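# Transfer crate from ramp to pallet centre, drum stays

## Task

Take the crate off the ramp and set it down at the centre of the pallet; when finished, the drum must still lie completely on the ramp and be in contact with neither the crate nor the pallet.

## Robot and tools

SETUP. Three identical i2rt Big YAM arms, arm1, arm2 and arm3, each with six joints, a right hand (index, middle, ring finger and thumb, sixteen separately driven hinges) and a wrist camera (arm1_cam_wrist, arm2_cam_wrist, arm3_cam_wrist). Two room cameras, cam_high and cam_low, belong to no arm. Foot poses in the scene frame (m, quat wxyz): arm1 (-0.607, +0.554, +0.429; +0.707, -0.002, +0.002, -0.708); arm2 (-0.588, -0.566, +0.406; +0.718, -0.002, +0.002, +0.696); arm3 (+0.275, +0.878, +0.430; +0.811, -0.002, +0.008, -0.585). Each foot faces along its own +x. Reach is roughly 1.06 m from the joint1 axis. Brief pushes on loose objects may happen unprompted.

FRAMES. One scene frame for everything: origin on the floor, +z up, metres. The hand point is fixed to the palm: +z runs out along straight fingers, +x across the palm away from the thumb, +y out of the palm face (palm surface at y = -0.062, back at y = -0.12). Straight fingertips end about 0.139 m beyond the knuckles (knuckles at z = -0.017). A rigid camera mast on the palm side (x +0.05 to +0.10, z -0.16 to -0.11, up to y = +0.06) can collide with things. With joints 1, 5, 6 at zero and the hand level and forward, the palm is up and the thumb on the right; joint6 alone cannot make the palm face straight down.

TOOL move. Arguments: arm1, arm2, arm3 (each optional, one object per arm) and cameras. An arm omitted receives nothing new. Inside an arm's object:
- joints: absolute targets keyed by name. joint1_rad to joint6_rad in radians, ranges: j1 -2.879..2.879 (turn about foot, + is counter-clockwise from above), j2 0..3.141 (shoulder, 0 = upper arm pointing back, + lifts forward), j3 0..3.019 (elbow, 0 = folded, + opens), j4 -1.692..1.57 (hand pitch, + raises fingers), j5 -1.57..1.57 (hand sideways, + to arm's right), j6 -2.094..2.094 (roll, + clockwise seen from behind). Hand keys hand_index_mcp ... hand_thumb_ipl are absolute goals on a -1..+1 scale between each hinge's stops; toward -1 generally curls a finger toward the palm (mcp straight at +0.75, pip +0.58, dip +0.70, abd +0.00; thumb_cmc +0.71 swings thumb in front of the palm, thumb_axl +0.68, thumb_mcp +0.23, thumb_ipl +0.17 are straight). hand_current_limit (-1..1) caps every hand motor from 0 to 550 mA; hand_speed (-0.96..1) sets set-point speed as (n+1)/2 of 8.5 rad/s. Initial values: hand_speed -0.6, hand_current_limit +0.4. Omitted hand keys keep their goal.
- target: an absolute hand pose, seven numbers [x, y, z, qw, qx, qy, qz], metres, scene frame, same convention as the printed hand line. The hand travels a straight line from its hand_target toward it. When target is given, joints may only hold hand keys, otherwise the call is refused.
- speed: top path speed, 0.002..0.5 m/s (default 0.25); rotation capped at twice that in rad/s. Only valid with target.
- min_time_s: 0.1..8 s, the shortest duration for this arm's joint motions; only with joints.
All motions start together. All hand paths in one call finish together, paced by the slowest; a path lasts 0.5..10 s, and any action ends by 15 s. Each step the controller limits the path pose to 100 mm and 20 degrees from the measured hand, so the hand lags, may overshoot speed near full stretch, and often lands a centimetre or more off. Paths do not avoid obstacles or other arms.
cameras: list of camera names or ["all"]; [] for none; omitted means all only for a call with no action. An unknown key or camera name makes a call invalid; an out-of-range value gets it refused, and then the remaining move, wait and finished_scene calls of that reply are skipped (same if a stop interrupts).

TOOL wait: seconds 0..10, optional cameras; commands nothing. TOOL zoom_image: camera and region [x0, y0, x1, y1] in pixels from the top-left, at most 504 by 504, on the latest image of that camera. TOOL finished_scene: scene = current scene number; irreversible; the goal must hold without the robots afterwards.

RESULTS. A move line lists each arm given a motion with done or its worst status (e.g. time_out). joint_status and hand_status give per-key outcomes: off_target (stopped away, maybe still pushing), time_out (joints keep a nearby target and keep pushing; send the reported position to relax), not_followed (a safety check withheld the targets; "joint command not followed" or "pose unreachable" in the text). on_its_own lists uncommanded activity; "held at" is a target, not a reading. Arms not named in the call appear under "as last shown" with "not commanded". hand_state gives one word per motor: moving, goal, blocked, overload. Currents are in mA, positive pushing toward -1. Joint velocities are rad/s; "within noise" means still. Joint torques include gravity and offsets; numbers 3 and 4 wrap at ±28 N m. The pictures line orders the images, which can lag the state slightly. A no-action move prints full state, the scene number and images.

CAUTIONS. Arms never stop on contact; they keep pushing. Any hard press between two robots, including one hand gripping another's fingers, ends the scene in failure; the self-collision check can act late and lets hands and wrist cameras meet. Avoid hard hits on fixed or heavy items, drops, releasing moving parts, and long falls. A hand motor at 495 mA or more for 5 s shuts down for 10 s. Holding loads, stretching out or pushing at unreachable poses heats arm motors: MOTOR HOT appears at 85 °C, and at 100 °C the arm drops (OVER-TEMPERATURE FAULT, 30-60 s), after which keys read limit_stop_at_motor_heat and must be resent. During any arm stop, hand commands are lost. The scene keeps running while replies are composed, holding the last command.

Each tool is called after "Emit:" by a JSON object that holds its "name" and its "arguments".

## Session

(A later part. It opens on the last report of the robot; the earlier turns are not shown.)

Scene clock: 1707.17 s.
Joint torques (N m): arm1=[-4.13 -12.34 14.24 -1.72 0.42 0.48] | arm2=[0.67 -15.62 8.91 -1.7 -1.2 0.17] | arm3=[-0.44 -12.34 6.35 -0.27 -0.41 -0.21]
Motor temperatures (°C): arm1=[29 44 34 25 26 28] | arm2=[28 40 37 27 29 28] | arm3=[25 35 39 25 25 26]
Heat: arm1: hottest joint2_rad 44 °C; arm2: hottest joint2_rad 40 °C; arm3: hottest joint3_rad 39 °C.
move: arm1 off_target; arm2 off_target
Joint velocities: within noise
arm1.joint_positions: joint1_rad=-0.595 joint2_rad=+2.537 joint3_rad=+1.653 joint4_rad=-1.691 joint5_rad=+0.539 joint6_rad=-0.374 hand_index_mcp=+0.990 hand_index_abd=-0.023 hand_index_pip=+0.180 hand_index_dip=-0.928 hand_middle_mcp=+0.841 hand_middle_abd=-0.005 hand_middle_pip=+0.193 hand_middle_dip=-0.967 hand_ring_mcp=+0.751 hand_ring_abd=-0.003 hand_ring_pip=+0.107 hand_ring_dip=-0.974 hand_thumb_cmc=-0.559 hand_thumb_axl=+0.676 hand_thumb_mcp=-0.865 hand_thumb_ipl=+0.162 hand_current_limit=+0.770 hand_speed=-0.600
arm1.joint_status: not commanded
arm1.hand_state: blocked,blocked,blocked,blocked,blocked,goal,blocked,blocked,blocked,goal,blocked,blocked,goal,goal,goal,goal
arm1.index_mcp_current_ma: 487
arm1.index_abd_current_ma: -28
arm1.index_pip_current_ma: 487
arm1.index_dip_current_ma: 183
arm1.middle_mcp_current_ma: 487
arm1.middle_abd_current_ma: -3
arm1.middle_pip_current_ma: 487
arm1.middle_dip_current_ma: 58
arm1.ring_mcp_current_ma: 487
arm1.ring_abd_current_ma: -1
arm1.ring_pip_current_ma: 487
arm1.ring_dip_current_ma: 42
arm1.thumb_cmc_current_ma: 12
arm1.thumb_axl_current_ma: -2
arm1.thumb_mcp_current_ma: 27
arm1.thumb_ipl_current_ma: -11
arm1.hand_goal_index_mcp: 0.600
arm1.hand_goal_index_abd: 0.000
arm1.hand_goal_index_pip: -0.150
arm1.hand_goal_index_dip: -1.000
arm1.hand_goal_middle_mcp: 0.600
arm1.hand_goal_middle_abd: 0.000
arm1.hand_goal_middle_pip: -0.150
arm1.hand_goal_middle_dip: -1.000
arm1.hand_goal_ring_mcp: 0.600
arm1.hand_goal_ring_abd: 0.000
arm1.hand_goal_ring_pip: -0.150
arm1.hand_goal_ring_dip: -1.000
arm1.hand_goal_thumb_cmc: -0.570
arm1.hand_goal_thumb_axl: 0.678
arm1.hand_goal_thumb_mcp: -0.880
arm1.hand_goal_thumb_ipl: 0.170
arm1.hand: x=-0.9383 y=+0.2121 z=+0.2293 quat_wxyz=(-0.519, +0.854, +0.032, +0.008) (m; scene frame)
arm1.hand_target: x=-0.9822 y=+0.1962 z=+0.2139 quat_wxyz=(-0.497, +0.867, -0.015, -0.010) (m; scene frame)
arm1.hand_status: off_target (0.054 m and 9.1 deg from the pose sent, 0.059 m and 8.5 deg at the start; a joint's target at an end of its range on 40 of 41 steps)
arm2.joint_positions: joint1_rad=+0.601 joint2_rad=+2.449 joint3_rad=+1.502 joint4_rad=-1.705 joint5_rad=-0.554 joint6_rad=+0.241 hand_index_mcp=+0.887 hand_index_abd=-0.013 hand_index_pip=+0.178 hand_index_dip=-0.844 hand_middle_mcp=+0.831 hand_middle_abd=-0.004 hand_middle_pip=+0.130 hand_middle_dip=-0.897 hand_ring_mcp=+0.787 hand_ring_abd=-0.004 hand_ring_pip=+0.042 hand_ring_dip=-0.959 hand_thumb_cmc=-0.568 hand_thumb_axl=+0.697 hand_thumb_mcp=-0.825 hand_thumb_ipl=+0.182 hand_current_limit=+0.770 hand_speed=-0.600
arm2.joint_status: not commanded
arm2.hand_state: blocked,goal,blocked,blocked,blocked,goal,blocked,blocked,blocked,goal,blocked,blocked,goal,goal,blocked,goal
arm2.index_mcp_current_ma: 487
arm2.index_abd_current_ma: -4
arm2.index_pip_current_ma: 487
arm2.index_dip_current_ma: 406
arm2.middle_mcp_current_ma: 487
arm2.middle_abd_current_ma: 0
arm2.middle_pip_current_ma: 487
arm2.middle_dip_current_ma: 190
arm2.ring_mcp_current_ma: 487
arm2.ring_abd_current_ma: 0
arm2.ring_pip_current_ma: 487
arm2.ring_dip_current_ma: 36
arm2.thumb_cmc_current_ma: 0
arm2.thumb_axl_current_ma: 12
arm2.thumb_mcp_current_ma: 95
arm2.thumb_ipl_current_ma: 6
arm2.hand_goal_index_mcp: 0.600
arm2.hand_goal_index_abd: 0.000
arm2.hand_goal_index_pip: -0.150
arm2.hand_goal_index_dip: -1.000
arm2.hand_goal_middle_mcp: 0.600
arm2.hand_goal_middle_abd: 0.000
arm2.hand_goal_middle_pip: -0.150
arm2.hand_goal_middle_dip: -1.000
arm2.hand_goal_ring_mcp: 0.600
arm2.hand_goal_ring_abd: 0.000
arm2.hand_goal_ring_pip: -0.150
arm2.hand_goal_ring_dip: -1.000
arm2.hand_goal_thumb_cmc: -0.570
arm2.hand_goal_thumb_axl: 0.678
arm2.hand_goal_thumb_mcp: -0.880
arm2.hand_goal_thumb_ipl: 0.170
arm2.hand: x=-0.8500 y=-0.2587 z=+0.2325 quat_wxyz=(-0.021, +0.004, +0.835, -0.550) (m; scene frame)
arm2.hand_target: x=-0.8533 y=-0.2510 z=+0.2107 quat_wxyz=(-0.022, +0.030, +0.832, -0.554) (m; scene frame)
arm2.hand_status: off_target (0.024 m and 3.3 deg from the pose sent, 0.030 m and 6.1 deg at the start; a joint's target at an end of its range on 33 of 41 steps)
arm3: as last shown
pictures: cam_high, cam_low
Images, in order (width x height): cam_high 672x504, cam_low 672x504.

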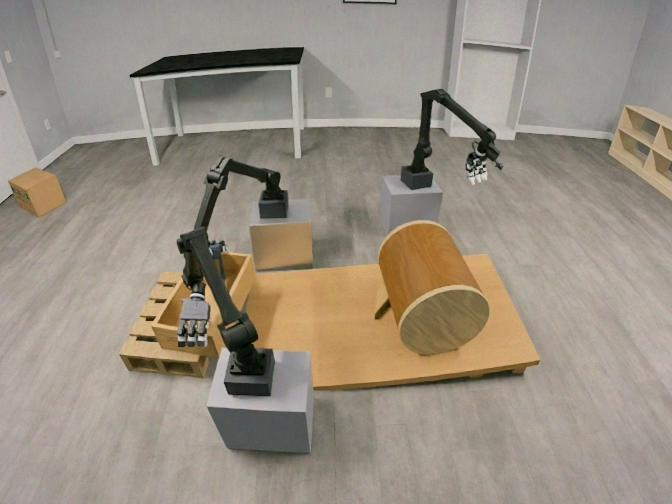

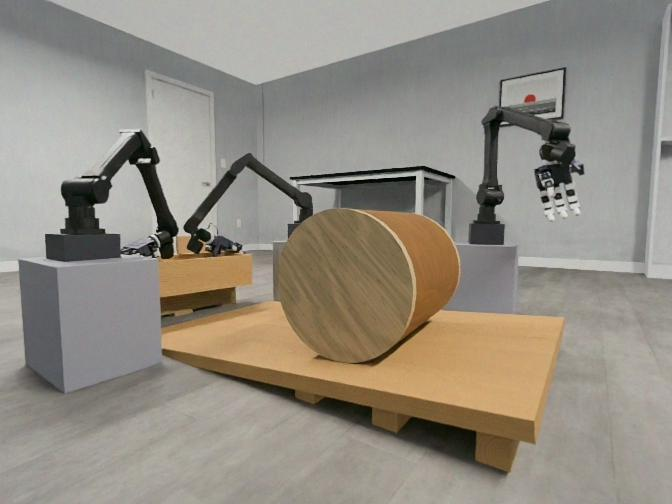

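Emit:
{"name": "move", "arguments": {"arm1": {"target":[-0.99,0.190,0.262,0.5588,-0.8284,0.0325,-0.022],"speed":0.12}, "arm2": {"target":[-0.853,-0.252,0.262,-0.022,0.0325,0.8284,-0.5588],"speed":0.12}}}

Emit:
{"name": "move", "arguments": {"arm1": {"target":[-1.08,0.186,0.265,0.5588,-0.8284,0.0325,-0.022],"speed":0.12}, "arm2": {"target":[-0.915,-0.258,0.265,-0.022,0.0325,0.8284,-0.5588],"speed":0.12}}}

Emit:
{"name": "move", "arguments": {"arm1": {"target":[-1.16,0.182,0.268,0.5588,-0.8284,0.0325,-0.022],"speed":0.12}, "arm2": {"target":[-0.98,-0.264,0.268,-0.022,0.0325,0.8284,-0.5588],"speed":0.12}}}

Emit:
{"name": "move", "arguments": {"arm1": {"target":[-1.16,0.182,0.205,0.5588,-0.8284,0.0325,-0.022],"speed":0.12}, "arm2": {"target":[-0.98,-0.264,0.205,-0.022,0.0325,0.8284,-0.5588],"speed":0.12}, "cameras": ["cam_high","cam_low"]}}

Emit:
{"name": "zoom_image", "arguments": {"camera": "cam_high", "region": [110, 230, 270, 390]}}

Scene clock: 1729.20 s.
Joint torques (N m): arm1=[-3.25 -20.84 8.62 -1.68 0.73 0.3] | arm2=[0.56 -25.23 2.91 -2.33 -1.5 0.39] | arm3=[-0.44 -11.81 6.3 -0.42 -0.38 -0.19]
Motor temperatures (°C): arm1=[29 44 42 25 26 28] | arm2=[28 41 39 27 30 28] | arm3=[25 35 39 25 25 26]
Heat: arm1: hottest joint2_rad 44 °C; arm2: hottest joint2_rad 41 °C; arm3: hottest joint3_rad 39 °C.
move: arm1 off_target; arm2 off_target
Joint velocities: within noise
arm1.joint_positions: joint1_rad=-0.596 joint2_rad=+2.529 joint3_rad=+1.653 joint4_rad=-1.691 joint5_rad=+0.537 joint6_rad=-0.386 hand_index_mcp=+0.990 hand_index_abd=-0.023 hand_index_pip=+0.180 hand_index_dip=-0.928 hand_middle_mcp=+0.841 hand_middle_abd=-0.005 hand_middle_pip=+0.193 hand_middle_dip=-0.959 hand_ring_mcp=+0.751 hand_ring_abd=-0.003 hand_ring_pip=+0.107 hand_ring_dip=-0.958 hand_thumb_cmc=-0.559 hand_thumb_axl=+0.674 hand_thumb_mcp=-0.863 hand_thumb_ipl=+0.162 hand_current_limit=+0.770 hand_speed=-0.600
arm1.joint_status: not commanded
arm1.hand_state: blocked,blocked,blocked,blocked,blocked,goal,blocked,blocked,blocked,goal,blocked,blocked,goal,goal,goal,goal
arm1.index_mcp_current_ma: 487
arm1.index_abd_current_ma: -28
arm1.index_pip_current_ma: 487
arm1.index_dip_current_ma: 182
arm1.middle_mcp_current_ma: 487
arm1.middle_abd_current_ma: -4
arm1.middle_pip_current_ma: 487
arm1.middle_dip_current_ma: 80
arm1.ring_mcp_current_ma: 487
arm1.ring_abd_current_ma: -1
arm1.ring_pip_current_ma: 487
arm1.ring_dip_current_ma: 84
arm1.thumb_cmc_current_ma: 13
arm1.thumb_axl_current_ma: -3
arm1.thumb_mcp_current_ma: 32
arm1.thumb_ipl_current_ma: -11
arm1.hand_goal_index_mcp: 0.600
arm1.hand_goal_index_abd: 0.000
arm1.hand_goal_index_pip: -0.150
arm1.hand_goal_index_dip: -1.000
arm1.hand_goal_middle_mcp: 0.600
arm1.hand_goal_middle_abd: 0.000
arm1.hand_goal_middle_pip: -0.150
arm1.hand_goal_middle_dip: -1.000
arm1.hand_goal_ring_mcp: 0.600
arm1.hand_goal_ring_abd: 0.000
arm1.hand_goal_ring_pip: -0.150
arm1.hand_goal_ring_dip: -1.000
arm1.hand_goal_thumb_cmc: -0.570
arm1.hand_goal_thumb_axl: 0.678
arm1.hand_goal_thumb_mcp: -0.880
arm1.hand_goal_thumb_ipl: 0.170
arm1.hand: x=-0.9388 y=+0.2101 z=+0.2326 quat_wxyz=(-0.516, +0.856, +0.035, +0.010) (m; scene frame)
arm1.hand_target: x=-0.9880 y=+0.1937 z=+0.2639 quat_wxyz=(-0.480, +0.877, -0.014, -0.018) (m; scene frame)
arm1.hand_status: off_target (0.062 m and 9.8 deg from the pose sent, 0.065 m and 9.3 deg at the start; a joint's target at an end of its range on 37 of 38 steps)
arm2.joint_positions: joint1_rad=+0.601 joint2_rad=+2.431 joint3_rad=+1.484 joint4_rad=-1.688 joint5_rad=-0.554 joint6_rad=+0.244 hand_index_mcp=+0.887 hand_index_abd=-0.013 hand_index_pip=+0.178 hand_index_dip=-0.844 hand_middle_mcp=+0.831 hand_middle_abd=-0.004 hand_middle_pip=+0.130 hand_middle_dip=-0.889 hand_ring_mcp=+0.787 hand_ring_abd=-0.004 hand_ring_pip=+0.042 hand_ring_dip=-0.938 hand_thumb_cmc=-0.570 hand_thumb_axl=+0.697 hand_thumb_mcp=-0.825 hand_thumb_ipl=+0.188 hand_current_limit=+0.770 hand_speed=-0.600
arm2.joint_status: not commanded
arm2.hand_state: blocked,goal,blocked,blocked,blocked,goal,blocked,blocked,blocked,goal,blocked,blocked,goal,goal,blocked,goal
arm2.index_mcp_current_ma: 487
arm2.index_abd_current_ma: -4
arm2.index_pip_current_ma: 487
arm2.index_dip_current_ma: 406
arm2.middle_mcp_current_ma: 487
arm2.middle_abd_current_ma: 0
arm2.middle_pip_current_ma: 487
arm2.middle_dip_current_ma: 221
arm2.ring_mcp_current_ma: 487
arm2.ring_abd_current_ma: 0
arm2.ring_pip_current_ma: 487
arm2.ring_dip_current_ma: 76
arm2.thumb_cmc_current_ma: 0
arm2.thumb_axl_current_ma: 13
arm2.thumb_mcp_current_ma: 95
arm2.thumb_ipl_current_ma: 14
arm2.hand_goal_index_mcp: 0.600
arm2.hand_goal_index_abd: 0.000
arm2.hand_goal_index_pip: -0.150
arm2.hand_goal_index_dip: -1.000
arm2.hand_goal_middle_mcp: 0.600
arm2.hand_goal_middle_abd: 0.000
arm2.hand_goal_middle_pip: -0.150
arm2.hand_goal_middle_dip: -1.000
arm2.hand_goal_ring_mcp: 0.600
arm2.hand_goal_ring_abd: 0.000
arm2.hand_goal_ring_pip: -0.150
arm2.hand_goal_ring_dip: -1.000
arm2.hand_goal_thumb_cmc: -0.570
arm2.hand_goal_thumb_axl: 0.678
arm2.hand_goal_thumb_mcp: -0.880
arm2.hand_goal_thumb_ipl: 0.170
arm2.hand: x=-0.8500 y=-0.2590 z=+0.2354 quat_wxyz=(-0.024, +0.002, +0.839, -0.544) (m; scene frame)
arm2.hand_target: x=-0.8528 y=-0.2527 z=+0.2605 quat_wxyz=(-0.030, +0.035, +0.842, -0.537) (m; scene frame)
arm2.hand_status: off_target (0.028 m and 4.1 deg from the pose sent, 0.030 m and 3.5 deg at the start; a joint's target at an end of its range on 37 of 38 steps)
arm3: as last shown
pictures: none

Scene clock: 1730.70 s.
Joint torques (N m): arm1=[-5.42 -19.84 12.9 -1.61 1.21 0.25] | arm2=[0.38 -24.53 6.05 -3.07 -2.1 0.55] | arm3=[-0.09 -12.34 6.31 -0.46 -0.42 -0.17]
Motor temperatures (°C): arm1=[29 44 42 25 26 28] | arm2=[28 41 39 27 31 28] | arm3=[25 35 39 25 25 26]
Heat: arm1: hottest joint2_rad 44 °C; arm2: hottest joint2_rad 41 °C; arm3: hottest joint3_rad 39 °C.
move: arm1 off_target; arm2 off_target
Joint velocities: within noise
arm1.joint_positions: joint1_rad=-0.689 joint2_rad=+2.558 joint3_rad=+1.800 joint4_rad=-1.691 joint5_rad=+0.633 joint6_rad=-0.502 hand_index_mcp=+0.987 hand_index_abd=-0.025 hand_index_pip=+0.180 hand_index_dip=-0.897 hand_middle_mcp=+0.839 hand_middle_abd=-0.005 hand_middle_pip=+0.193 hand_middle_dip=-0.932 hand_ring_mcp=+0.746 hand_ring_abd=-0.003 hand_ring_pip=+0.107 hand_ring_dip=-0.935 hand_thumb_cmc=-0.559 hand_thumb_axl=+0.678 hand_thumb_mcp=-0.851 hand_thumb_ipl=+0.174 hand_current_limit=+0.770 hand_speed=-0.600
arm1.joint_status: not commanded
arm1.hand_state: blocked,blocked,blocked,blocked,blocked,goal,blocked,blocked,blocked,goal,blocked,blocked,goal,goal,blocked,goal
arm1.index_mcp_current_ma: 487
arm1.index_abd_current_ma: -32
arm1.index_pip_current_ma: 487
arm1.index_dip_current_ma: 302
arm1.middle_mcp_current_ma: 487
arm1.middle_abd_current_ma: -4
arm1.middle_pip_current_ma: 487
arm1.middle_dip_current_ma: 168
arm1.ring_mcp_current_ma: 487
arm1.ring_abd_current_ma: -1
arm1.ring_pip_current_ma: 487
arm1.ring_dip_current_ma: 156
arm1.thumb_cmc_current_ma: 13
arm1.thumb_axl_current_ma: 0
arm1.thumb_mcp_current_ma: 71
arm1.thumb_ipl_current_ma: 4
arm1.hand_goal_index_mcp: 0.600
arm1.hand_goal_index_abd: 0.000
arm1.hand_goal_index_pip: -0.150
arm1.hand_goal_index_dip: -1.000
arm1.hand_goal_middle_mcp: 0.600
arm1.hand_goal_middle_abd: 0.000
arm1.hand_goal_middle_pip: -0.150
arm1.hand_goal_middle_dip: -1.000
arm1.hand_goal_ring_mcp: 0.600
arm1.hand_goal_ring_abd: 0.000
arm1.hand_goal_ring_pip: -0.150
arm1.hand_goal_ring_dip: -1.000
arm1.hand_goal_thumb_cmc: -0.570
arm1.hand_goal_thumb_axl: 0.678
arm1.hand_goal_thumb_mcp: -0.880
arm1.hand_goal_thumb_ipl: 0.170
arm1.hand: x=-1.0139 y=+0.1979 z=+0.2410 quat_wxyz=(-0.492, +0.869, +0.050, -0.009) (m; scene frame)
arm1.hand_target: x=-1.0762 y=+0.1913 z=+0.2686 quat_wxyz=(-0.460, +0.887, -0.004, -0.040) (m; scene frame)
arm1.hand_status: off_target (0.071 m and 13.4 deg from the pose sent, 0.147 m and 9.8 deg at the start; pose on its path clipped on 4 of 45 steps; a joint's target at an end of its range on 45 of 45 steps)
arm2.joint_positions: joint1_rad=+0.709 joint2_rad=+2.431 joint3_rad=+1.544 joint4_rad=-1.670 joint5_rad=-0.630 joint6_rad=+0.305 hand_index_mcp=+0.885 hand_index_abd=-0.013 hand_index_pip=+0.179 hand_index_dip=-0.842 hand_middle_mcp=+0.831 hand_middle_abd=-0.004 hand_middle_pip=+0.130 hand_middle_dip=-0.862 hand_ring_mcp=+0.787 hand_ring_abd=-0.005 hand_ring_pip=+0.042 hand_ring_dip=-0.892 hand_thumb_cmc=-0.571 hand_thumb_axl=+0.693 hand_thumb_mcp=-0.819 hand_thumb_ipl=+0.191 hand_current_limit=+0.770 hand_speed=-0.600
arm2.joint_status: not commanded
arm2.hand_state: blocked,goal,blocked,blocked,blocked,goal,blocked,blocked,blocked,goal,blocked,blocked,goal,goal,blocked,blocked
arm2.index_mcp_current_ma: 487
arm2.index_abd_current_ma: -4
arm2.index_pip_current_ma: 487
arm2.index_dip_current_ma: 414
arm2.middle_mcp_current_ma: 487
arm2.middle_abd_current_ma: 0
arm2.middle_pip_current_ma: 487
arm2.middle_dip_current_ma: 327
arm2.ring_mcp_current_ma: 487
arm2.ring_abd_current_ma: -1
arm2.ring_pip_current_ma: 487
arm2.ring_dip_current_ma: 207
arm2.thumb_cmc_current_ma: 0
arm2.thumb_axl_current_ma: 9
arm2.thumb_mcp_current_ma: 118
arm2.thumb_ipl_current_ma: 19
arm2.hand_goal_index_mcp: 0.600
arm2.hand_goal_index_abd: 0.000
arm2.hand_goal_index_pip: -0.150
arm2.hand_goal_index_dip: -1.000
arm2.hand_goal_middle_mcp: 0.600
arm2.hand_goal_middle_abd: 0.000
arm2.hand_goal_middle_pip: -0.150
arm2.hand_goal_middle_dip: -1.000
arm2.hand_goal_ring_mcp: 0.600
arm2.hand_goal_ring_abd: 0.000
arm2.hand_goal_ring_pip: -0.150
arm2.hand_goal_ring_dip: -1.000
arm2.hand_goal_thumb_cmc: -0.570
arm2.hand_goal_thumb_axl: 0.678
arm2.hand_goal_thumb_mcp: -0.880
arm2.hand_goal_thumb_ipl: 0.170
arm2.hand: x=-0.9091 y=-0.2686 z=+0.2396 quat_wxyz=(-0.029, -0.011, +0.849, -0.528) (m; scene frame)
arm2.hand_target: x=-0.9147 y=-0.2590 z=+0.2644 quat_wxyz=(-0.035, +0.036, +0.847, -0.529) (m; scene frame)
arm2.hand_status: off_target (0.028 m and 6.6 deg from the pose sent, 0.071 m and 4.1 deg at the start; a joint's target at an end of its range on 45 of 45 steps)
arm3: as last shown
pictures: none

Scene clock: 1732.57 s.
Joint torques (N m): arm1=[-4.42 -19.49 14.58 -1.42 1.32 0.35] | arm2=[0.32 -24.7 8.46 -2.91 -2.45 0.53] | arm3=[0.15 -12.04 6.31 -0.31 -0.39 -0.15]
Motor temperatures (°C): arm1=[29 44 42 25 27 28] | arm2=[28 41 39 27 32 28] | arm3=[25 35 39 25 25 26]
Heat: arm1: hottest joint2_rad 44 °C; arm2: hottest joint2_rad 41 °C; arm3: hottest joint3_rad 39 °C.
move: arm1 off_target; arm2 off_target
Joint velocities: within noise
arm1.joint_positions: joint1_rad=-0.770 joint2_rad=+2.623 joint3_rad=+2.003 joint4_rad=-1.691 joint5_rad=+0.717 joint6_rad=-0.641 hand_index_mcp=+0.990 hand_index_abd=-0.029 hand_index_pip=+0.180 hand_index_dip=-0.888 hand_middle_mcp=+0.839 hand_middle_abd=-0.006 hand_middle_pip=+0.193 hand_middle_dip=-0.929 hand_ring_mcp=+0.741 hand_ring_abd=-0.003 hand_ring_pip=+0.107 hand_ring_dip=-0.938 hand_thumb_cmc=-0.559 hand_thumb_axl=+0.682 hand_thumb_mcp=-0.844 hand_thumb_ipl=+0.175 hand_current_limit=+0.770 hand_speed=-0.600
arm1.joint_status: not commanded
arm1.hand_state: blocked,blocked,blocked,blocked,blocked,goal,blocked,blocked,blocked,goal,blocked,blocked,goal,goal,blocked,goal
arm1.index_mcp_current_ma: 487
arm1.index_abd_current_ma: -40
arm1.index_pip_current_ma: 487
arm1.index_dip_current_ma: 341
arm1.middle_mcp_current_ma: 487
arm1.middle_abd_current_ma: -4
arm1.middle_pip_current_ma: 487
arm1.middle_dip_current_ma: 176
arm1.ring_mcp_current_ma: 487
arm1.ring_abd_current_ma: -1
arm1.ring_pip_current_ma: 487
arm1.ring_dip_current_ma: 146
arm1.thumb_cmc_current_ma: 13
arm1.thumb_axl_current_ma: 4
arm1.thumb_mcp_current_ma: 95
arm1.thumb_ipl_current_ma: 6
arm1.hand_goal_index_mcp: 0.600
arm1.hand_goal_index_abd: 0.000
arm1.hand_goal_index_pip: -0.150
arm1.hand_goal_index_dip: -1.000
arm1.hand_goal_middle_mcp: 0.600
arm1.hand_goal_middle_abd: 0.000
arm1.hand_goal_middle_pip: -0.150
arm1.hand_goal_middle_dip: -1.000
arm1.hand_goal_ring_mcp: 0.600
arm1.hand_goal_ring_abd: 0.000
arm1.hand_goal_ring_pip: -0.150
arm1.hand_goal_ring_dip: -1.000
arm1.hand_goal_thumb_cmc: -0.570
arm1.hand_goal_thumb_axl: 0.678
arm1.hand_goal_thumb_mcp: -0.880
arm1.hand_goal_thumb_ipl: 0.170
arm1.hand: x=-1.0927 y=+0.1843 z=+0.2471 quat_wxyz=(-0.470, +0.879, +0.069, -0.031) (m; scene frame)
arm1.hand_target: x=-1.1553 y=+0.1875 z=+0.2721 quat_wxyz=(-0.445, +0.893, +0.010, -0.067) (m; scene frame)
arm1.hand_status: off_target (0.071 m and 17.6 deg from the pose sent, 0.149 m and 13.4 deg at the start; a joint's target at an end of its range on 55 of 56 steps)
arm2.joint_positions: joint1_rad=+0.803 joint2_rad=+2.456 joint3_rad=+1.644 joint4_rad=-1.668 joint5_rad=-0.704 joint6_rad=+0.400 hand_index_mcp=+0.878 hand_index_abd=-0.005 hand_index_pip=+0.179 hand_index_dip=-0.839 hand_middle_mcp=+0.831 hand_middle_abd=-0.004 hand_middle_pip=+0.156 hand_middle_dip=-0.853 hand_ring_mcp=+0.812 hand_ring_abd=-0.006 hand_ring_pip=+0.071 hand_ring_dip=-0.879 hand_thumb_cmc=-0.571 hand_thumb_axl=+0.691 hand_thumb_mcp=-0.811 hand_thumb_ipl=+0.195 hand_current_limit=+0.770 hand_speed=-0.600
arm2.joint_status: not commanded
arm2.hand_state: blocked,goal,blocked,blocked,blocked,goal,blocked,blocked,blocked,goal,blocked,blocked,goal,goal,blocked,blocked
arm2.index_mcp_current_ma: 487
arm2.index_abd_current_ma: -1
arm2.index_pip_current_ma: 487
arm2.index_dip_current_ma: 428
arm2.middle_mcp_current_ma: 487
arm2.middle_abd_current_ma: 0
arm2.middle_pip_current_ma: 487
arm2.middle_dip_current_ma: 365
arm2.ring_mcp_current_ma: 487
arm2.ring_abd_current_ma: -1
arm2.ring_pip_current_ma: 487
arm2.ring_dip_current_ma: 258
arm2.thumb_cmc_current_ma: 0
arm2.thumb_axl_current_ma: 6
arm2.thumb_mcp_current_ma: 145
arm2.thumb_ipl_current_ma: 26
arm2.hand_goal_index_mcp: 0.600
arm2.hand_goal_index_abd: 0.000
arm2.hand_goal_index_pip: -0.150
arm2.hand_goal_index_dip: -1.000
arm2.hand_goal_middle_mcp: 0.600
arm2.hand_goal_middle_abd: 0.000
arm2.hand_goal_middle_pip: -0.150
arm2.hand_goal_middle_dip: -1.000
arm2.hand_goal_ring_mcp: 0.600
arm2.hand_goal_ring_abd: 0.000
arm2.hand_goal_ring_pip: -0.150
arm2.hand_goal_ring_dip: -1.000
arm2.hand_goal_thumb_cmc: -0.570
arm2.hand_goal_thumb_axl: 0.678
arm2.hand_goal_thumb_mcp: -0.880
arm2.hand_goal_thumb_ipl: 0.170
arm2.hand: x=-0.9684 y=-0.2767 z=+0.2430 quat_wxyz=(-0.031, -0.007, +0.855, -0.517) (m; scene frame)
arm2.hand_target: x=-0.9794 y=-0.2649 z=+0.2678 quat_wxyz=(-0.043, +0.039, +0.852, -0.520) (m; scene frame)
arm2.hand_status: off_target (0.030 m and 7.4 deg from the pose sent, 0.077 m and 6.6 deg at the start; a joint's target at an end of its range on 56 of 56 steps)
arm3: as last shown
pictures: none

Scene clock: 1734.57 s.
Joint torques (N m): arm1=[-4.72 -11.58 19.96 -1.25 1.12 0.75] | arm2=[-0.21 -15.56 12.62 -1.4 -2.12 -0.05] | arm3=[-0.67 -11.99 6.37 -0.29 -0.4 -0.17]
Motor temperatures (°C): arm1=[29 44 43 25 27 28] | arm2=[28 41 39 27 33 28] | arm3=[25 35 39 25 25 26]
Heat: arm1: hottest joint2_rad 44 °C; arm2: hottest joint2_rad 41 °C; arm3: hottest joint3_rad 39 °C.
move: arm1 off_target; arm2 off_target
Joint velocities: within noise
arm1.joint_positions: joint1_rad=-0.769 joint2_rad=+2.643 joint3_rad=+2.019 joint4_rad=-1.691 joint5_rad=+0.720 joint6_rad=-0.652 hand_index_mcp=+0.991 hand_index_abd=-0.047 hand_index_pip=+0.246 hand_index_dip=-0.973 hand_middle_mcp=+0.858 hand_middle_abd=-0.014 hand_middle_pip=+0.193 hand_middle_dip=-0.975 hand_ring_mcp=+0.741 hand_ring_abd=-0.005 hand_ring_pip=+0.106 hand_ring_dip=-0.990 hand_thumb_cmc=-0.559 hand_thumb_axl=+0.679 hand_thumb_mcp=-0.858 hand_thumb_ipl=+0.157 hand_current_limit=+0.770 hand_speed=-0.600
arm1.joint_status: not commanded
arm1.hand_state: blocked,blocked,blocked,blocked,blocked,goal,blocked,blocked,blocked,goal,blocked,goal,goal,goal,blocked,goal
arm1.index_mcp_current_ma: 487
arm1.index_abd_current_ma: -81
arm1.index_pip_current_ma: 487
arm1.index_dip_current_ma: 43
arm1.middle_mcp_current_ma: 487
arm1.middle_abd_current_ma: -14
arm1.middle_pip_current_ma: 487
arm1.middle_dip_current_ma: 39
arm1.ring_mcp_current_ma: 487
arm1.ring_abd_current_ma: -4
arm1.ring_pip_current_ma: 487
arm1.ring_dip_current_ma: 10
arm1.thumb_cmc_current_ma: 13
arm1.thumb_axl_current_ma: 0
arm1.thumb_mcp_current_ma: 47
arm1.thumb_ipl_current_ma: -23
arm1.hand_goal_index_mcp: 0.600
arm1.hand_goal_index_abd: 0.000
arm1.hand_goal_index_pip: -0.150
arm1.hand_goal_index_dip: -1.000
arm1.hand_goal_middle_mcp: 0.600
arm1.hand_goal_middle_abd: 0.000
arm1.hand_goal_middle_pip: -0.150
arm1.hand_goal_middle_dip: -1.000
arm1.hand_goal_ring_mcp: 0.600
arm1.hand_goal_ring_abd: 0.000
arm1.hand_goal_ring_pip: -0.150
arm1.hand_goal_ring_dip: -1.000
arm1.hand_goal_thumb_cmc: -0.570
arm1.hand_goal_thumb_axl: 0.678
arm1.hand_goal_thumb_mcp: -0.880
arm1.hand_goal_thumb_ipl: 0.170
arm1.hand: x=-1.0926 y=+0.1838 z=+0.2386 quat_wxyz=(-0.472, +0.878, +0.075, -0.029) (m; scene frame)
arm1.hand_target: x=-1.1508 y=+0.1906 z=+0.2117 quat_wxyz=(-0.458, +0.887, +0.008, -0.057) (m; scene frame)
arm1.hand_status: off_target (0.075 m and 17.8 deg from the pose sent, 0.079 m and 17.6 deg at the start; a joint's target at an end of its range on 59 of 60 steps)
arm2.joint_positions: joint1_rad=+0.803 joint2_rad=+2.493 joint3_rad=+1.685 joint4_rad=-1.705 joint5_rad=-0.709 joint6_rad=+0.432 hand_index_mcp=+0.874 hand_index_abd=+0.001 hand_index_pip=+0.179 hand_index_dip=-0.843 hand_middle_mcp=+0.846 hand_middle_abd=-0.001 hand_middle_pip=+0.156 hand_middle_dip=-0.884 hand_ring_mcp=+0.854 hand_ring_abd=-0.006 hand_ring_pip=+0.071 hand_ring_dip=-0.943 hand_thumb_cmc=-0.572 hand_thumb_axl=+0.697 hand_thumb_mcp=-0.811 hand_thumb_ipl=+0.183 hand_current_limit=+0.770 hand_speed=-0.600
arm2.joint_status: not commanded
arm2.hand_state: blocked,goal,blocked,blocked,blocked,goal,blocked,blocked,blocked,goal,blocked,blocked,goal,goal,blocked,goal
arm2.index_mcp_current_ma: 487
arm2.index_abd_current_ma: 0
arm2.index_pip_current_ma: 487
arm2.index_dip_current_ma: 410
arm2.middle_mcp_current_ma: 487
arm2.middle_abd_current_ma: 0
arm2.middle_pip_current_ma: 487
arm2.middle_dip_current_ma: 236
arm2.ring_mcp_current_ma: 487
arm2.ring_abd_current_ma: -1
arm2.ring_pip_current_ma: 487
arm2.ring_dip_current_ma: 66
arm2.thumb_cmc_current_ma: 0
arm2.thumb_axl_current_ma: 12
arm2.thumb_mcp_current_ma: 145
arm2.thumb_ipl_current_ma: 8
arm2.hand_goal_index_mcp: 0.600
arm2.hand_goal_index_abd: 0.000
arm2.hand_goal_index_pip: -0.150
arm2.hand_goal_index_dip: -1.000
arm2.hand_goal_middle_mcp: 0.600
arm2.hand_goal_middle_abd: 0.000
arm2.hand_goal_middle_pip: -0.150
arm2.hand_goal_middle_dip: -1.000
arm2.hand_goal_ring_mcp: 0.600
arm2.hand_goal_ring_abd: 0.000
arm2.hand_goal_ring_pip: -0.150
arm2.hand_goal_ring_dip: -1.000
arm2.hand_goal_thumb_cmc: -0.570
arm2.hand_goal_thumb_axl: 0.678
arm2.hand_goal_thumb_mcp: -0.880
arm2.hand_goal_thumb_ipl: 0.170
arm2.hand: x=-0.9673 y=-0.2766 z=+0.2373 quat_wxyz=(-0.014, +0.014, +0.849, -0.528) (m; scene frame)
arm2.hand_target: x=-0.9777 y=-0.2658 z=+0.2065 quat_wxyz=(-0.033, +0.037, +0.842, -0.537) (m; scene frame)
arm2.hand_status: off_target (0.037 m and 4.8 deg from the pose sent, 0.042 m and 7.4 deg at the start; a joint's target at an end of its range on 60 of 60 steps)
arm3: as last shown
pictures: cam_high, cam_low
Images, in order (width x height): cam_high 672x504, cam_low 672x504.

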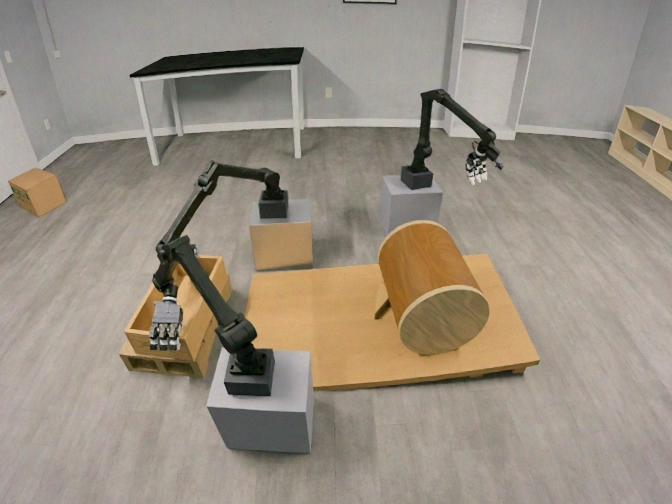

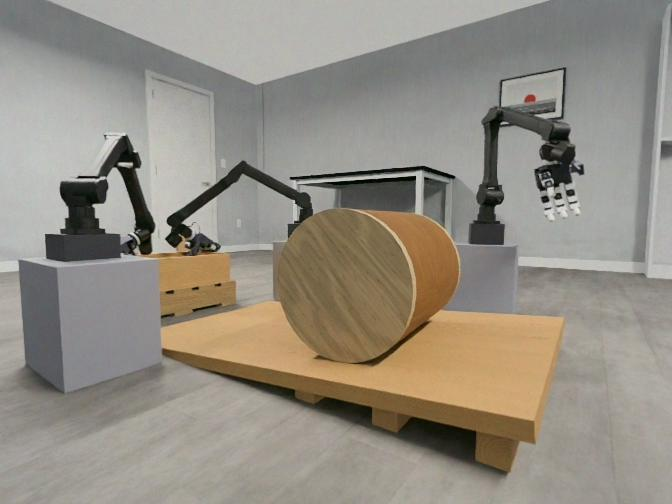

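Scaled by 3.150.

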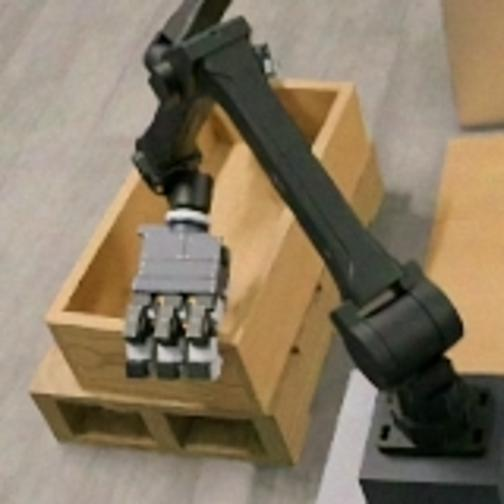

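Emit:
{"name": "move", "arguments": {"arm1": {"joints":{"hand_index_mcp":0.914,"hand_middle_mcp":0.914,"hand_ring_mcp":0.914,"hand_index_pip":0.726,"hand_middle_pip":0.726,"hand_ring_pip":0.726,"hand_thumb_mcp":-0.444}}, "arm2": {"joints":{"hand_index_mcp":0.914,"hand_middle_mcp":0.914,"hand_ring_mcp":0.914,"hand_index_pip":0.726,"hand_middle_pip":0.726,"hand_ring_pip":0.726,"hand_thumb_mcp":-0.444}}, "cameras": ["cam_high"]}}

Scene clock: 1758.70 s.
Joint torques (N m): arm1=[-1.44 -15.85 11.03 -1.22 0.32 0.12] | arm2=[0.79 -19.31 8.58 -1.4 -0.15 -0.23] | arm3=[0.38 -12.16 6.38 -0.25 -0.4 -0.2]
Motor temperatures (°C): arm1=[29 41 48 25 28 28] | arm2=[28 40 45 27 37 28] | arm3=[25 35 39 25 25 26]
Heat: arm1: hottest joint3_rad 48 °C; arm2: hottest joint3_rad 45 °C; arm3: hottest joint3_rad 39 °C.
move: arm1 off_target; arm2 off_target
Joint velocities: within noise
arm1.joint_positions: joint1_rad=-0.815 joint2_rad=+2.691 joint3_rad=+2.136 joint4_rad=-1.691 joint5_rad=+0.742 joint6_rad=-0.597 hand_index_mcp=+0.953 hand_index_abd=-0.004 hand_index_pip=+0.720 hand_index_dip=-0.997 hand_middle_mcp=+0.935 hand_middle_abd=+0.000 hand_middle_pip=+0.719 hand_middle_dip=-0.997 hand_ring_mcp=+0.896 hand_ring_abd=-0.002 hand_ring_pip=+0.719 hand_ring_dip=-1.000 hand_thumb_cmc=-0.644 hand_thumb_axl=+0.599 hand_thumb_mcp=-0.446 hand_thumb_ipl=+0.169 hand_current_limit=+0.770 hand_speed=-0.600
arm1.joint_status: hand_index_mcp off_target (ended at +0.953, target +0.914); hand_middle_mcp off_target (ended at +0.935, target +0.914); the others done
arm1.hand_state: blocked,goal,goal,goal,blocked,goal,goal,goal,goal,goal,goal,goal,blocked,blocked,goal,goal
arm1.index_mcp_current_ma: 83
arm1.index_abd_current_ma: -3
arm1.index_pip_current_ma: -5
arm1.index_dip_current_ma: 2
arm1.middle_mcp_current_ma: 32
arm1.middle_abd_current_ma: 0
arm1.middle_pip_current_ma: -7
arm1.middle_dip_current_ma: 2
arm1.ring_mcp_current_ma: -27
arm1.ring_abd_current_ma: -1
arm1.ring_pip_current_ma: -6
arm1.ring_dip_current_ma: 0
arm1.thumb_cmc_current_ma: -194
arm1.thumb_axl_current_ma: -274
arm1.thumb_mcp_current_ma: -2
arm1.thumb_ipl_current_ma: -1
arm1.hand_goal_index_mcp: 0.914
arm1.hand_goal_index_abd: 0.000
arm1.hand_goal_index_pip: 0.726
arm1.hand_goal_index_dip: -1.000
arm1.hand_goal_middle_mcp: 0.914
arm1.hand_goal_middle_abd: 0.000
arm1.hand_goal_middle_pip: 0.726
arm1.hand_goal_middle_dip: -1.000
arm1.hand_goal_ring_mcp: 0.914
arm1.hand_goal_ring_abd: 0.000
arm1.hand_goal_ring_pip: 0.726
arm1.hand_goal_ring_dip: -1.000
arm1.hand_goal_thumb_cmc: -0.570
arm1.hand_goal_thumb_axl: 0.678
arm1.hand_goal_thumb_mcp: -0.444
arm1.hand_goal_thumb_ipl: 0.170
arm1.hand: x=-1.1430 y=+0.1839 z=+0.2404 quat_wxyz=(-0.457, +0.887, +0.022, -0.062) (m; scene frame)
arm1.hand_target: x=-1.1508 y=+0.1905 z=+0.2118 quat_wxyz=(-0.458, +0.887, +0.008, -0.057) (m; scene frame)
arm1.hand_status: not commanded
arm2.joint_positions: joint1_rad=+0.794 joint2_rad=+2.535 joint3_rad=+1.733 joint4_rad=-1.705 joint5_rad=-0.764 joint6_rad=+0.451 hand_index_mcp=+0.942 hand_index_abd=+0.003 hand_index_pip=+0.719 hand_index_dip=-0.997 hand_middle_mcp=+0.927 hand_middle_abd=+0.001 hand_middle_pip=+0.718 hand_middle_dip=-0.996 hand_ring_mcp=+0.911 hand_ring_abd=-0.003 hand_ring_pip=+0.720 hand_ring_dip=-1.000 hand_thumb_cmc=-0.570 hand_thumb_axl=+0.680 hand_thumb_mcp=-0.444 hand_thumb_ipl=+0.169 hand_current_limit=+0.770 hand_speed=-0.600
arm2.joint_status: hand_index_mcp off_target (ended at +0.942, target +0.914); the others done
arm2.hand_state: blocked,goal,goal,goal,goal,goal,goal,goal,goal,goal,goal,goal,goal,goal,goal,goal
arm2.index_mcp_current_ma: 20
arm2.index_abd_current_ma: 0
arm2.index_pip_current_ma: -2
arm2.index_dip_current_ma: 0
arm2.middle_mcp_current_ma: 5
arm2.middle_abd_current_ma: 0
arm2.middle_pip_current_ma: -2
arm2.middle_dip_current_ma: 0
arm2.ring_mcp_current_ma: 0
arm2.ring_abd_current_ma: 0
arm2.ring_pip_current_ma: -1
arm2.ring_dip_current_ma: 0
arm2.thumb_cmc_current_ma: 0
arm2.thumb_axl_current_ma: 0
arm2.thumb_mcp_current_ma: 0
arm2.thumb_ipl_current_ma: 0
arm2.hand_goal_index_mcp: 0.914
arm2.hand_goal_index_abd: 0.000
arm2.hand_goal_index_pip: 0.726
arm2.hand_goal_index_dip: -1.000
arm2.hand_goal_middle_mcp: 0.914
arm2.hand_goal_middle_abd: 0.000
arm2.hand_goal_middle_pip: 0.726
arm2.hand_goal_middle_dip: -1.000
arm2.hand_goal_ring_mcp: 0.914
arm2.hand_goal_ring_abd: 0.000
arm2.hand_goal_ring_pip: 0.726
arm2.hand_goal_ring_dip: -1.000
arm2.hand_goal_thumb_cmc: -0.570
arm2.hand_goal_thumb_axl: 0.678
arm2.hand_goal_thumb_mcp: -0.444
arm2.hand_goal_thumb_ipl: 0.170
arm2.hand: x=-0.9787 y=-0.2706 z=+0.2260 quat_wxyz=(-0.035, +0.038, +0.843, -0.536) (m; scene frame)
arm2.hand_target: x=-0.9777 y=-0.2658 z=+0.2064 quat_wxyz=(-0.033, +0.037, +0.842, -0.537) (m; scene frame)
arm2.hand_status: not commanded
arm3: as last shown
pictures: cam_high
Images, in order (width x height): cam_high 672x504.

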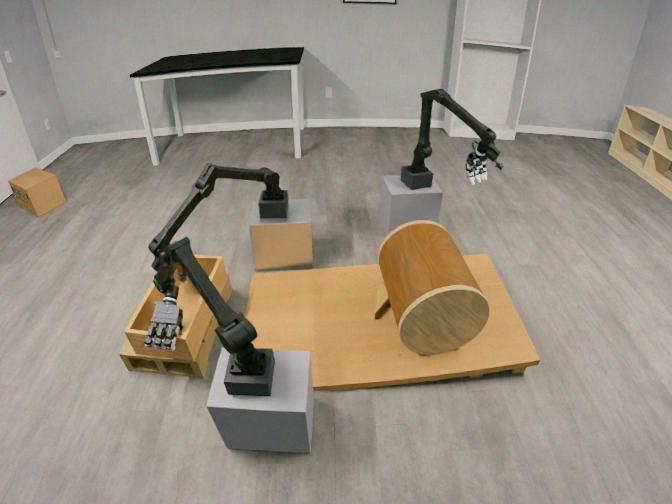

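Emit:
{"name": "zoom_image", "arguments": {"camera": "cam_high", "region": [110, 230, 270, 390]}}

Scaled by 3.150.

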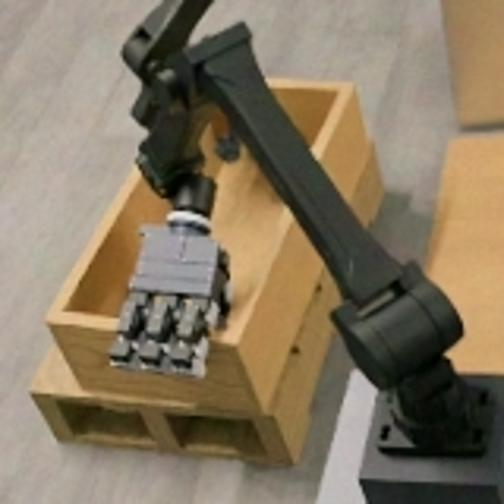

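Emit:
{"name": "move", "arguments": {"arm1": {"target":[-1.10,0.19,0.30,0.5088,-0.859,0.0325,-0.04],"speed":0.08}, "arm2": {"target":[-0.975,-0.27,0.30,-0.03,0.0325,0.840,-0.540],"speed":0.08}, "cameras": ["cam_high"]}}

Emit:
{"name": "zoom_image", "arguments": {"camera": "cam_high", "region": [110, 230, 270, 390]}}

Scene clock: 1774.27 s.
Joint torques (N m): arm1=[0.38 -22.01 5.52 -1.29 0.38 0.09] | arm2=[1.38 -24 5.6 -1.31 -0.44 -0.02] | arm3=[-0.03 -11.81 6.34 -0.43 -0.41 -0.18]
Motor temperatures (°C): arm1=[29 42 49 25 27 28] | arm2=[28 41 43 27 33 28] | arm3=[25 35 39 25 25 26]
Heat: arm1: hottest joint3_rad 49 °C; arm2: hottest joint3_rad 43 °C; arm3: hottest joint3_rad 39 °C.
move: arm1 off_target; arm2 off_target
Joint velocities: within noise
arm1.joint_positions: joint1_rad=-0.812 joint2_rad=+2.523 joint3_rad=+1.935 joint4_rad=-1.691 joint5_rad=+0.618 joint6_rad=-0.573 hand_index_mcp=+0.907 hand_index_abd=-0.003 hand_index_pip=+0.720 hand_index_dip=-0.997 hand_middle_mcp=+0.908 hand_middle_abd=+0.000 hand_middle_pip=+0.719 hand_middle_dip=-0.997 hand_ring_mcp=+0.896 hand_ring_abd=-0.002 hand_ring_pip=+0.719 hand_ring_dip=-1.000 hand_thumb_cmc=-0.573 hand_thumb_axl=+0.676 hand_thumb_mcp=-0.439 hand_thumb_ipl=+0.169 hand_current_limit=+0.770 hand_speed=-0.600
arm1.joint_status: not commanded
arm1.hand_state: goal,goal,goal,goal,goal,goal,goal,goal,goal,goal,goal,goal,goal,goal,goal,goal
arm1.index_mcp_current_ma: -7
arm1.index_abd_current_ma: -1
arm1.index_pip_current_ma: -5
arm1.index_dip_current_ma: 2
arm1.middle_mcp_current_ma: -5
arm1.middle_abd_current_ma: 0
arm1.middle_pip_current_ma: -6
arm1.middle_dip_current_ma: 2
arm1.ring_mcp_current_ma: -27
arm1.ring_abd_current_ma: -1
arm1.ring_pip_current_ma: -6
arm1.ring_dip_current_ma: 0
arm1.thumb_cmc_current_ma: -2
arm1.thumb_axl_current_ma: -2
arm1.thumb_mcp_current_ma: 6
arm1.thumb_ipl_current_ma: -1
arm1.hand_goal_index_mcp: 0.914
arm1.hand_goal_index_abd: 0.000
arm1.hand_goal_index_pip: 0.726
arm1.hand_goal_index_dip: -1.000
arm1.hand_goal_middle_mcp: 0.914
arm1.hand_goal_middle_abd: 0.000
arm1.hand_goal_middle_pip: 0.726
arm1.hand_goal_middle_dip: -1.000
arm1.hand_goal_ring_mcp: 0.914
arm1.hand_goal_ring_abd: 0.000
arm1.hand_goal_ring_pip: 0.726
arm1.hand_goal_ring_dip: -1.000
arm1.hand_goal_thumb_cmc: -0.570
arm1.hand_goal_thumb_axl: 0.678
arm1.hand_goal_thumb_mcp: -0.444
arm1.hand_goal_thumb_ipl: 0.170
arm1.on_its_own: hand_index_mcp moved -0.046 to your old target +0.914; hand_middle_mcp moved -0.027 to your old target +0.914
arm1.hand: x=-1.0987 y=+0.1988 z=+0.2848 quat_wxyz=(-0.436, +0.900, -0.004, -0.010) (m; scene frame)
arm1.hand_target: x=-1.0998 y=+0.1906 z=+0.2995 quat_wxyz=(-0.428, +0.904, -0.009, -0.022) (m; scene frame)
arm1.hand_status: off_target (0.018 m and 11.6 deg from the pose sent, 0.074 m and 14.9 deg at the start; a joint's target at an end of its range on 68 of 69 steps)
arm2.joint_positions: joint1_rad=+0.794 joint2_rad=+2.362 joint3_rad=+1.627 joint4_rad=-1.705 joint5_rad=-0.760 joint6_rad=+0.486 hand_index_mcp=+0.907 hand_index_abd=+0.003 hand_index_pip=+0.719 hand_index_dip=-0.997 hand_middle_mcp=+0.907 hand_middle_abd=+0.001 hand_middle_pip=+0.718 hand_middle_dip=-0.996 hand_ring_mcp=+0.907 hand_ring_abd=-0.003 hand_ring_pip=+0.720 hand_ring_dip=-1.000 hand_thumb_cmc=-0.570 hand_thumb_axl=+0.680 hand_thumb_mcp=-0.444 hand_thumb_ipl=+0.169 hand_current_limit=+0.770 hand_speed=-0.600
arm2.joint_status: not commanded
arm2.hand_state: goal,goal,goal,goal,goal,goal,goal,goal,goal,goal,goal,goal,goal,goal,goal,goal
arm2.index_mcp_current_ma: -2
arm2.index_abd_current_ma: 0
arm2.index_pip_current_ma: -1
arm2.index_dip_current_ma: 0
arm2.middle_mcp_current_ma: -2
arm2.middle_abd_current_ma: 0
arm2.middle_pip_current_ma: -2
arm2.middle_dip_current_ma: 0
arm2.ring_mcp_current_ma: -1
arm2.ring_abd_current_ma: 0
arm2.ring_pip_current_ma: -1
arm2.ring_dip_current_ma: 0
arm2.thumb_cmc_current_ma: 0
arm2.thumb_axl_current_ma: 0
arm2.thumb_mcp_current_ma: 0
arm2.thumb_ipl_current_ma: 0
arm2.hand_goal_index_mcp: 0.914
arm2.hand_goal_index_abd: 0.000
arm2.hand_goal_index_pip: 0.726
arm2.hand_goal_index_dip: -1.000
arm2.hand_goal_middle_mcp: 0.914
arm2.hand_goal_middle_abd: 0.000
arm2.hand_goal_middle_pip: 0.726
arm2.hand_goal_middle_dip: -1.000
arm2.hand_goal_ring_mcp: 0.914
arm2.hand_goal_ring_abd: 0.000
arm2.hand_goal_ring_pip: 0.726
arm2.hand_goal_ring_dip: -1.000
arm2.hand_goal_thumb_cmc: -0.570
arm2.hand_goal_thumb_axl: 0.678
arm2.hand_goal_thumb_mcp: -0.444
arm2.hand_goal_thumb_ipl: 0.170
arm2.on_its_own: hand_index_mcp moved -0.035 to your old target +0.914
arm2.hand: x=-0.9738 y=-0.2719 z=+0.2926 quat_wxyz=(-0.044, +0.039, +0.854, -0.517) (m; scene frame)
arm2.hand_target: x=-0.9749 y=-0.2705 z=+0.2996 quat_wxyz=(-0.045, +0.041, +0.857, -0.512) (m; scene frame)
arm2.hand_status: off_target (0.008 m and 3.6 deg from the pose sent, 0.074 m and 1.0 deg at the start; a joint's target at an end of its range on 68 of 69 steps)
arm3: as last shown
pictures: cam_high
Images, in order (width x height): cam_high 672x504.

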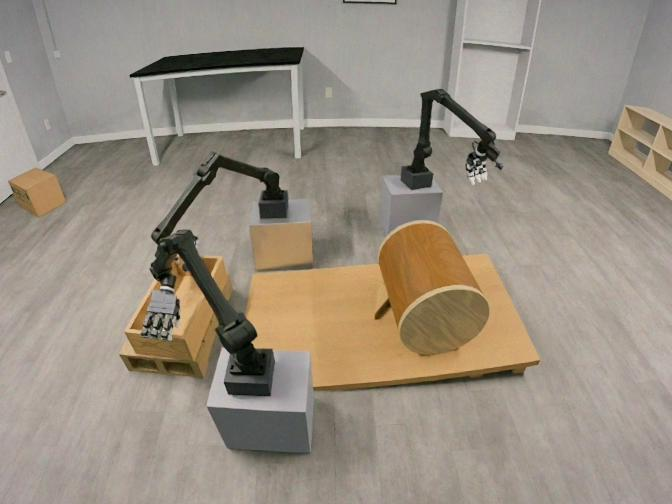

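Scaled by 3.150.

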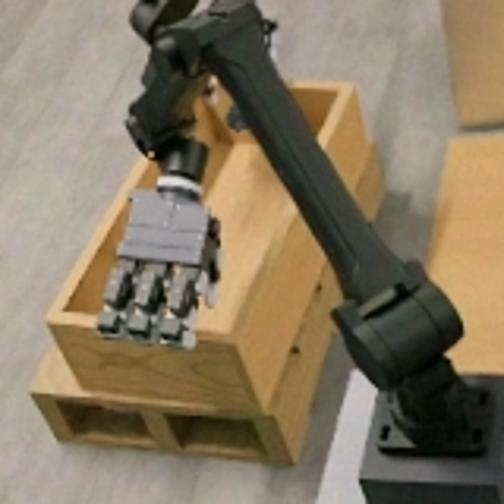

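Emit:
{"name": "move", "arguments": {"arm1": {"target":[-1.08,0.19,0.40,0.4588,-0.888,0.0,-0.02],"speed":0.12}, "arm2": {"target":[-0.965,-0.27,0.40,-0.04,0.04,0.850,-0.525],"speed":0.12}, "cameras": ["cam_high"]}}

Emit:
{"name": "zoom_image", "arguments": {"camera": "cam_high", "region": [110, 230, 270, 390]}}

Scene clock: 1780.47 s.
Joint torques (N m): arm1=[0.15 -20.89 6.05 -1.13 0.42 -0.12] | arm2=[0.85 -21.89 6.87 -0.98 -0.64 -0.02] | arm3=[-0.44 -12.16 6.28 -0.39 -0.44 -0.18]
Motor temperatures (°C): arm1=[29 43 47 25 27 28] | arm2=[28 41 42 27 32 28] | arm3=[25 35 39 25 25 26]
Heat: arm1: hottest joint3_rad 47 °C; arm2: hottest joint3_rad 42 °C; arm3: hottest joint3_rad 39 °C.
move: arm1 off_target; arm2 off_target
Joint velocities: within noise
arm1.joint_positions: joint1_rad=-0.803 joint2_rad=+2.277 joint3_rad=+1.794 joint4_rad=-1.691 joint5_rad=+0.604 joint6_rad=-0.644 hand_index_mcp=+0.907 hand_index_abd=-0.003 hand_index_pip=+0.720 hand_index_dip=-0.997 hand_middle_mcp=+0.908 hand_middle_abd=+0.000 hand_middle_pip=+0.719 hand_middle_dip=-0.997 hand_ring_mcp=+0.896 hand_ring_abd=-0.002 hand_ring_pip=+0.719 hand_ring_dip=-1.000 hand_thumb_cmc=-0.572 hand_thumb_axl=+0.676 hand_thumb_mcp=-0.440 hand_thumb_ipl=+0.169 hand_current_limit=+0.770 hand_speed=-0.600
arm1.joint_status: not commanded
arm1.hand_state: goal,goal,goal,goal,goal,goal,goal,goal,goal,goal,goal,goal,goal,goal,goal,goal
arm1.index_mcp_current_ma: -7
arm1.index_abd_current_ma: -1
arm1.index_pip_current_ma: -5
arm1.index_dip_current_ma: 2
arm1.middle_mcp_current_ma: -5
arm1.middle_abd_current_ma: 0
arm1.middle_pip_current_ma: -6
arm1.middle_dip_current_ma: 2
arm1.ring_mcp_current_ma: -27
arm1.ring_abd_current_ma: -1
arm1.ring_pip_current_ma: -6
arm1.ring_dip_current_ma: 0
arm1.thumb_cmc_current_ma: -1
arm1.thumb_axl_current_ma: -1
arm1.thumb_mcp_current_ma: 5
arm1.thumb_ipl_current_ma: -1
arm1.hand_goal_index_mcp: 0.914
arm1.hand_goal_index_abd: 0.000
arm1.hand_goal_index_pip: 0.726
arm1.hand_goal_index_dip: -1.000
arm1.hand_goal_middle_mcp: 0.914
arm1.hand_goal_middle_abd: 0.000
arm1.hand_goal_middle_pip: 0.726
arm1.hand_goal_middle_dip: -1.000
arm1.hand_goal_ring_mcp: 0.914
arm1.hand_goal_ring_abd: 0.000
arm1.hand_goal_ring_pip: 0.726
arm1.hand_goal_ring_dip: -1.000
arm1.hand_goal_thumb_cmc: -0.570
arm1.hand_goal_thumb_axl: 0.678
arm1.hand_goal_thumb_mcp: -0.444
arm1.hand_goal_thumb_ipl: 0.170
arm1.hand: x=-1.0828 y=+0.1961 z=+0.3882 quat_wxyz=(-0.401, +0.916, +0.014, -0.027) (m; scene frame)
arm1.hand_target: x=-1.0800 y=+0.1903 z=+0.3995 quat_wxyz=(-0.394, +0.918, +0.020, -0.033) (m; scene frame)
arm1.hand_status: off_target (0.014 m and 9.3 deg from the pose sent, 0.117 m and 4.6 deg at the start; a joint's target at an end of its range on 52 of 52 steps)
arm2.joint_positions: joint1_rad=+0.794 joint2_rad=+2.102 joint3_rad=+1.519 joint4_rad=-1.705 joint5_rad=-0.760 joint6_rad=+0.585 hand_index_mcp=+0.907 hand_index_abd=+0.003 hand_index_pip=+0.719 hand_index_dip=-0.997 hand_middle_mcp=+0.907 hand_middle_abd=+0.001 hand_middle_pip=+0.718 hand_middle_dip=-0.996 hand_ring_mcp=+0.907 hand_ring_abd=-0.003 hand_ring_pip=+0.720 hand_ring_dip=-1.000 hand_thumb_cmc=-0.570 hand_thumb_axl=+0.680 hand_thumb_mcp=-0.444 hand_thumb_ipl=+0.169 hand_current_limit=+0.770 hand_speed=-0.600
arm2.joint_status: not commanded
arm2.hand_state: goal,goal,goal,goal,goal,goal,goal,goal,goal,goal,goal,goal,goal,goal,goal,goal
arm2.index_mcp_current_ma: -2
arm2.index_abd_current_ma: 0
arm2.index_pip_current_ma: -1
arm2.index_dip_current_ma: 0
arm2.middle_mcp_current_ma: -2
arm2.middle_abd_current_ma: 0
arm2.middle_pip_current_ma: -2
arm2.middle_dip_current_ma: 0
arm2.ring_mcp_current_ma: -1
arm2.ring_abd_current_ma: 0
arm2.ring_pip_current_ma: -1
arm2.ring_dip_current_ma: 0
arm2.thumb_cmc_current_ma: 0
arm2.thumb_axl_current_ma: 0
arm2.thumb_mcp_current_ma: 0
arm2.thumb_ipl_current_ma: 0
arm2.hand_goal_index_mcp: 0.914
arm2.hand_goal_index_abd: 0.000
arm2.hand_goal_index_pip: 0.726
arm2.hand_goal_index_dip: -1.000
arm2.hand_goal_middle_mcp: 0.914
arm2.hand_goal_middle_abd: 0.000
arm2.hand_goal_middle_pip: 0.726
arm2.hand_goal_middle_dip: -1.000
arm2.hand_goal_ring_mcp: 0.914
arm2.hand_goal_ring_abd: 0.000
arm2.hand_goal_ring_pip: 0.726
arm2.hand_goal_ring_dip: -1.000
arm2.hand_goal_thumb_cmc: -0.570
arm2.hand_goal_thumb_axl: 0.678
arm2.hand_goal_thumb_mcp: -0.444
arm2.hand_goal_thumb_ipl: 0.170
arm2.hand: x=-0.9666 y=-0.2725 z=+0.3948 quat_wxyz=(-0.069, +0.053, +0.876, -0.474) (m; scene frame)
arm2.hand_target: x=-0.9650 y=-0.2704 z=+0.3996 quat_wxyz=(-0.071, +0.060, +0.877, -0.471) (m; scene frame)
arm2.hand_status: off_target (0.006 m and 7.5 deg from the pose sent, 0.108 m and 1.2 deg at the start; a joint's target at an end of its range on 52 of 52 steps)
arm3.joint_positions: joint1_rad=+0.456 joint2_rad=+1.520 joint3_rad=+1.113 joint4_rad=-1.508 joint5_rad=-0.503 joint6_rad=+0.409 hand_index_mcp=+0.474 hand_index_abd=-0.002 hand_index_pip=+0.277 hand_index_dip=+0.398 hand_middle_mcp=+0.474 hand_middle_abd=-0.002 hand_middle_pip=+0.278 hand_middle_dip=+0.398 hand_ring_mcp=+0.475 hand_ring_abd=+0.003 hand_ring_pip=+0.278 hand_ring_dip=+0.398 hand_thumb_cmc=-0.567 hand_thumb_axl=+0.680 hand_thumb_mcp=+0.095 hand_thumb_ipl=+0.001 hand_current_limit=+0.400 hand_speed=-0.600
arm3.joint_status: not commanded
arm3.hand_state: goal,goal,goal,goal,goal,goal,goal,goal,goal,goal,goal,goal,goal,goal,goal,goal
arm3.index_mcp_current_ma: -4
arm3.index_abd_current_ma: 0
arm3.index_pip_current_ma: -1
arm3.index_dip_current_ma: -1
arm3.middle_mcp_current_ma: -4
arm3.middle_abd_current_ma: 0
arm3.middle_pip_current_ma: -1
arm3.middle_dip_current_ma: -1
arm3.ring_mcp_current_ma: -3
arm3.ring_abd_current_ma: 1
arm3.ring_pip_current_ma: -1
arm3.ring_dip_current_ma: -1
arm3.thumb_cmc_current_ma: 1
arm3.thumb_axl_current_ma: 1
arm3.thumb_mcp_current_ma: -3
arm3.thumb_ipl_current_ma: 1
arm3.hand_goal_index_mcp: 0.480
arm3.hand_goal_index_abd: 0.000
arm3.hand_goal_index_pip: 0.280
arm3.hand_goal_index_dip: 0.400
arm3.hand_goal_middle_mcp: 0.480
arm3.hand_goal_middle_abd: 0.000
arm3.hand_goal_middle_pip: 0.280
arm3.hand_goal_middle_dip: 0.400
arm3.hand_goal_ring_mcp: 0.480
arm3.hand_goal_ring_abd: 0.000
arm3.hand_goal_ring_pip: 0.280
arm3.hand_goal_ring_dip: 0.400
arm3.hand_goal_thumb_cmc: -0.570
arm3.hand_goal_thumb_axl: 0.678
arm3.hand_goal_thumb_mcp: 0.100
arm3.hand_goal_thumb_ipl: 0.000
arm3.hand: x=+0.5833 y=+0.6161 z=+0.5240 quat_wxyz=(-0.278, +0.946, +0.130, +0.104) (m; scene frame)
arm3.hand_target: x=+0.5828 y=+0.6190 z=+0.5270 quat_wxyz=(-0.272, +0.946, +0.139, +0.107) (m; scene frame)
arm3.hand_status: not commanded
pictures: cam_high
Images, in order (width x height): cam_high 672x504.

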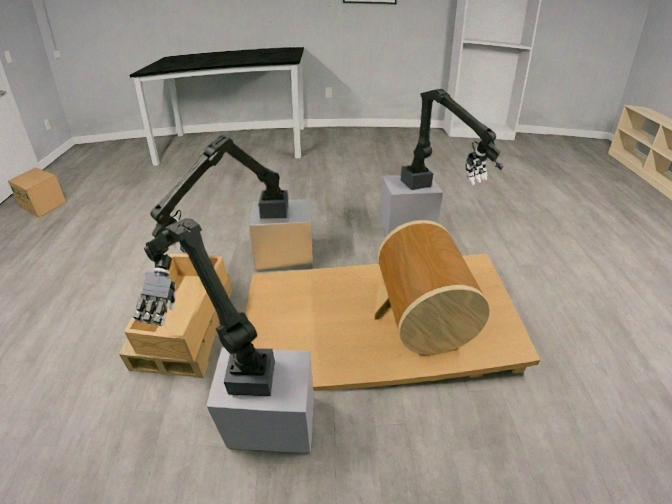

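Scaled by 3.150.

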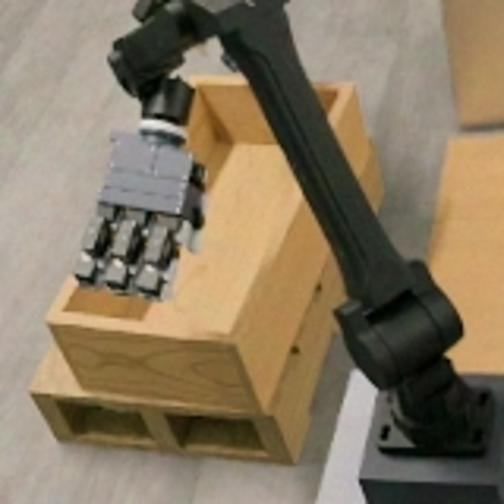

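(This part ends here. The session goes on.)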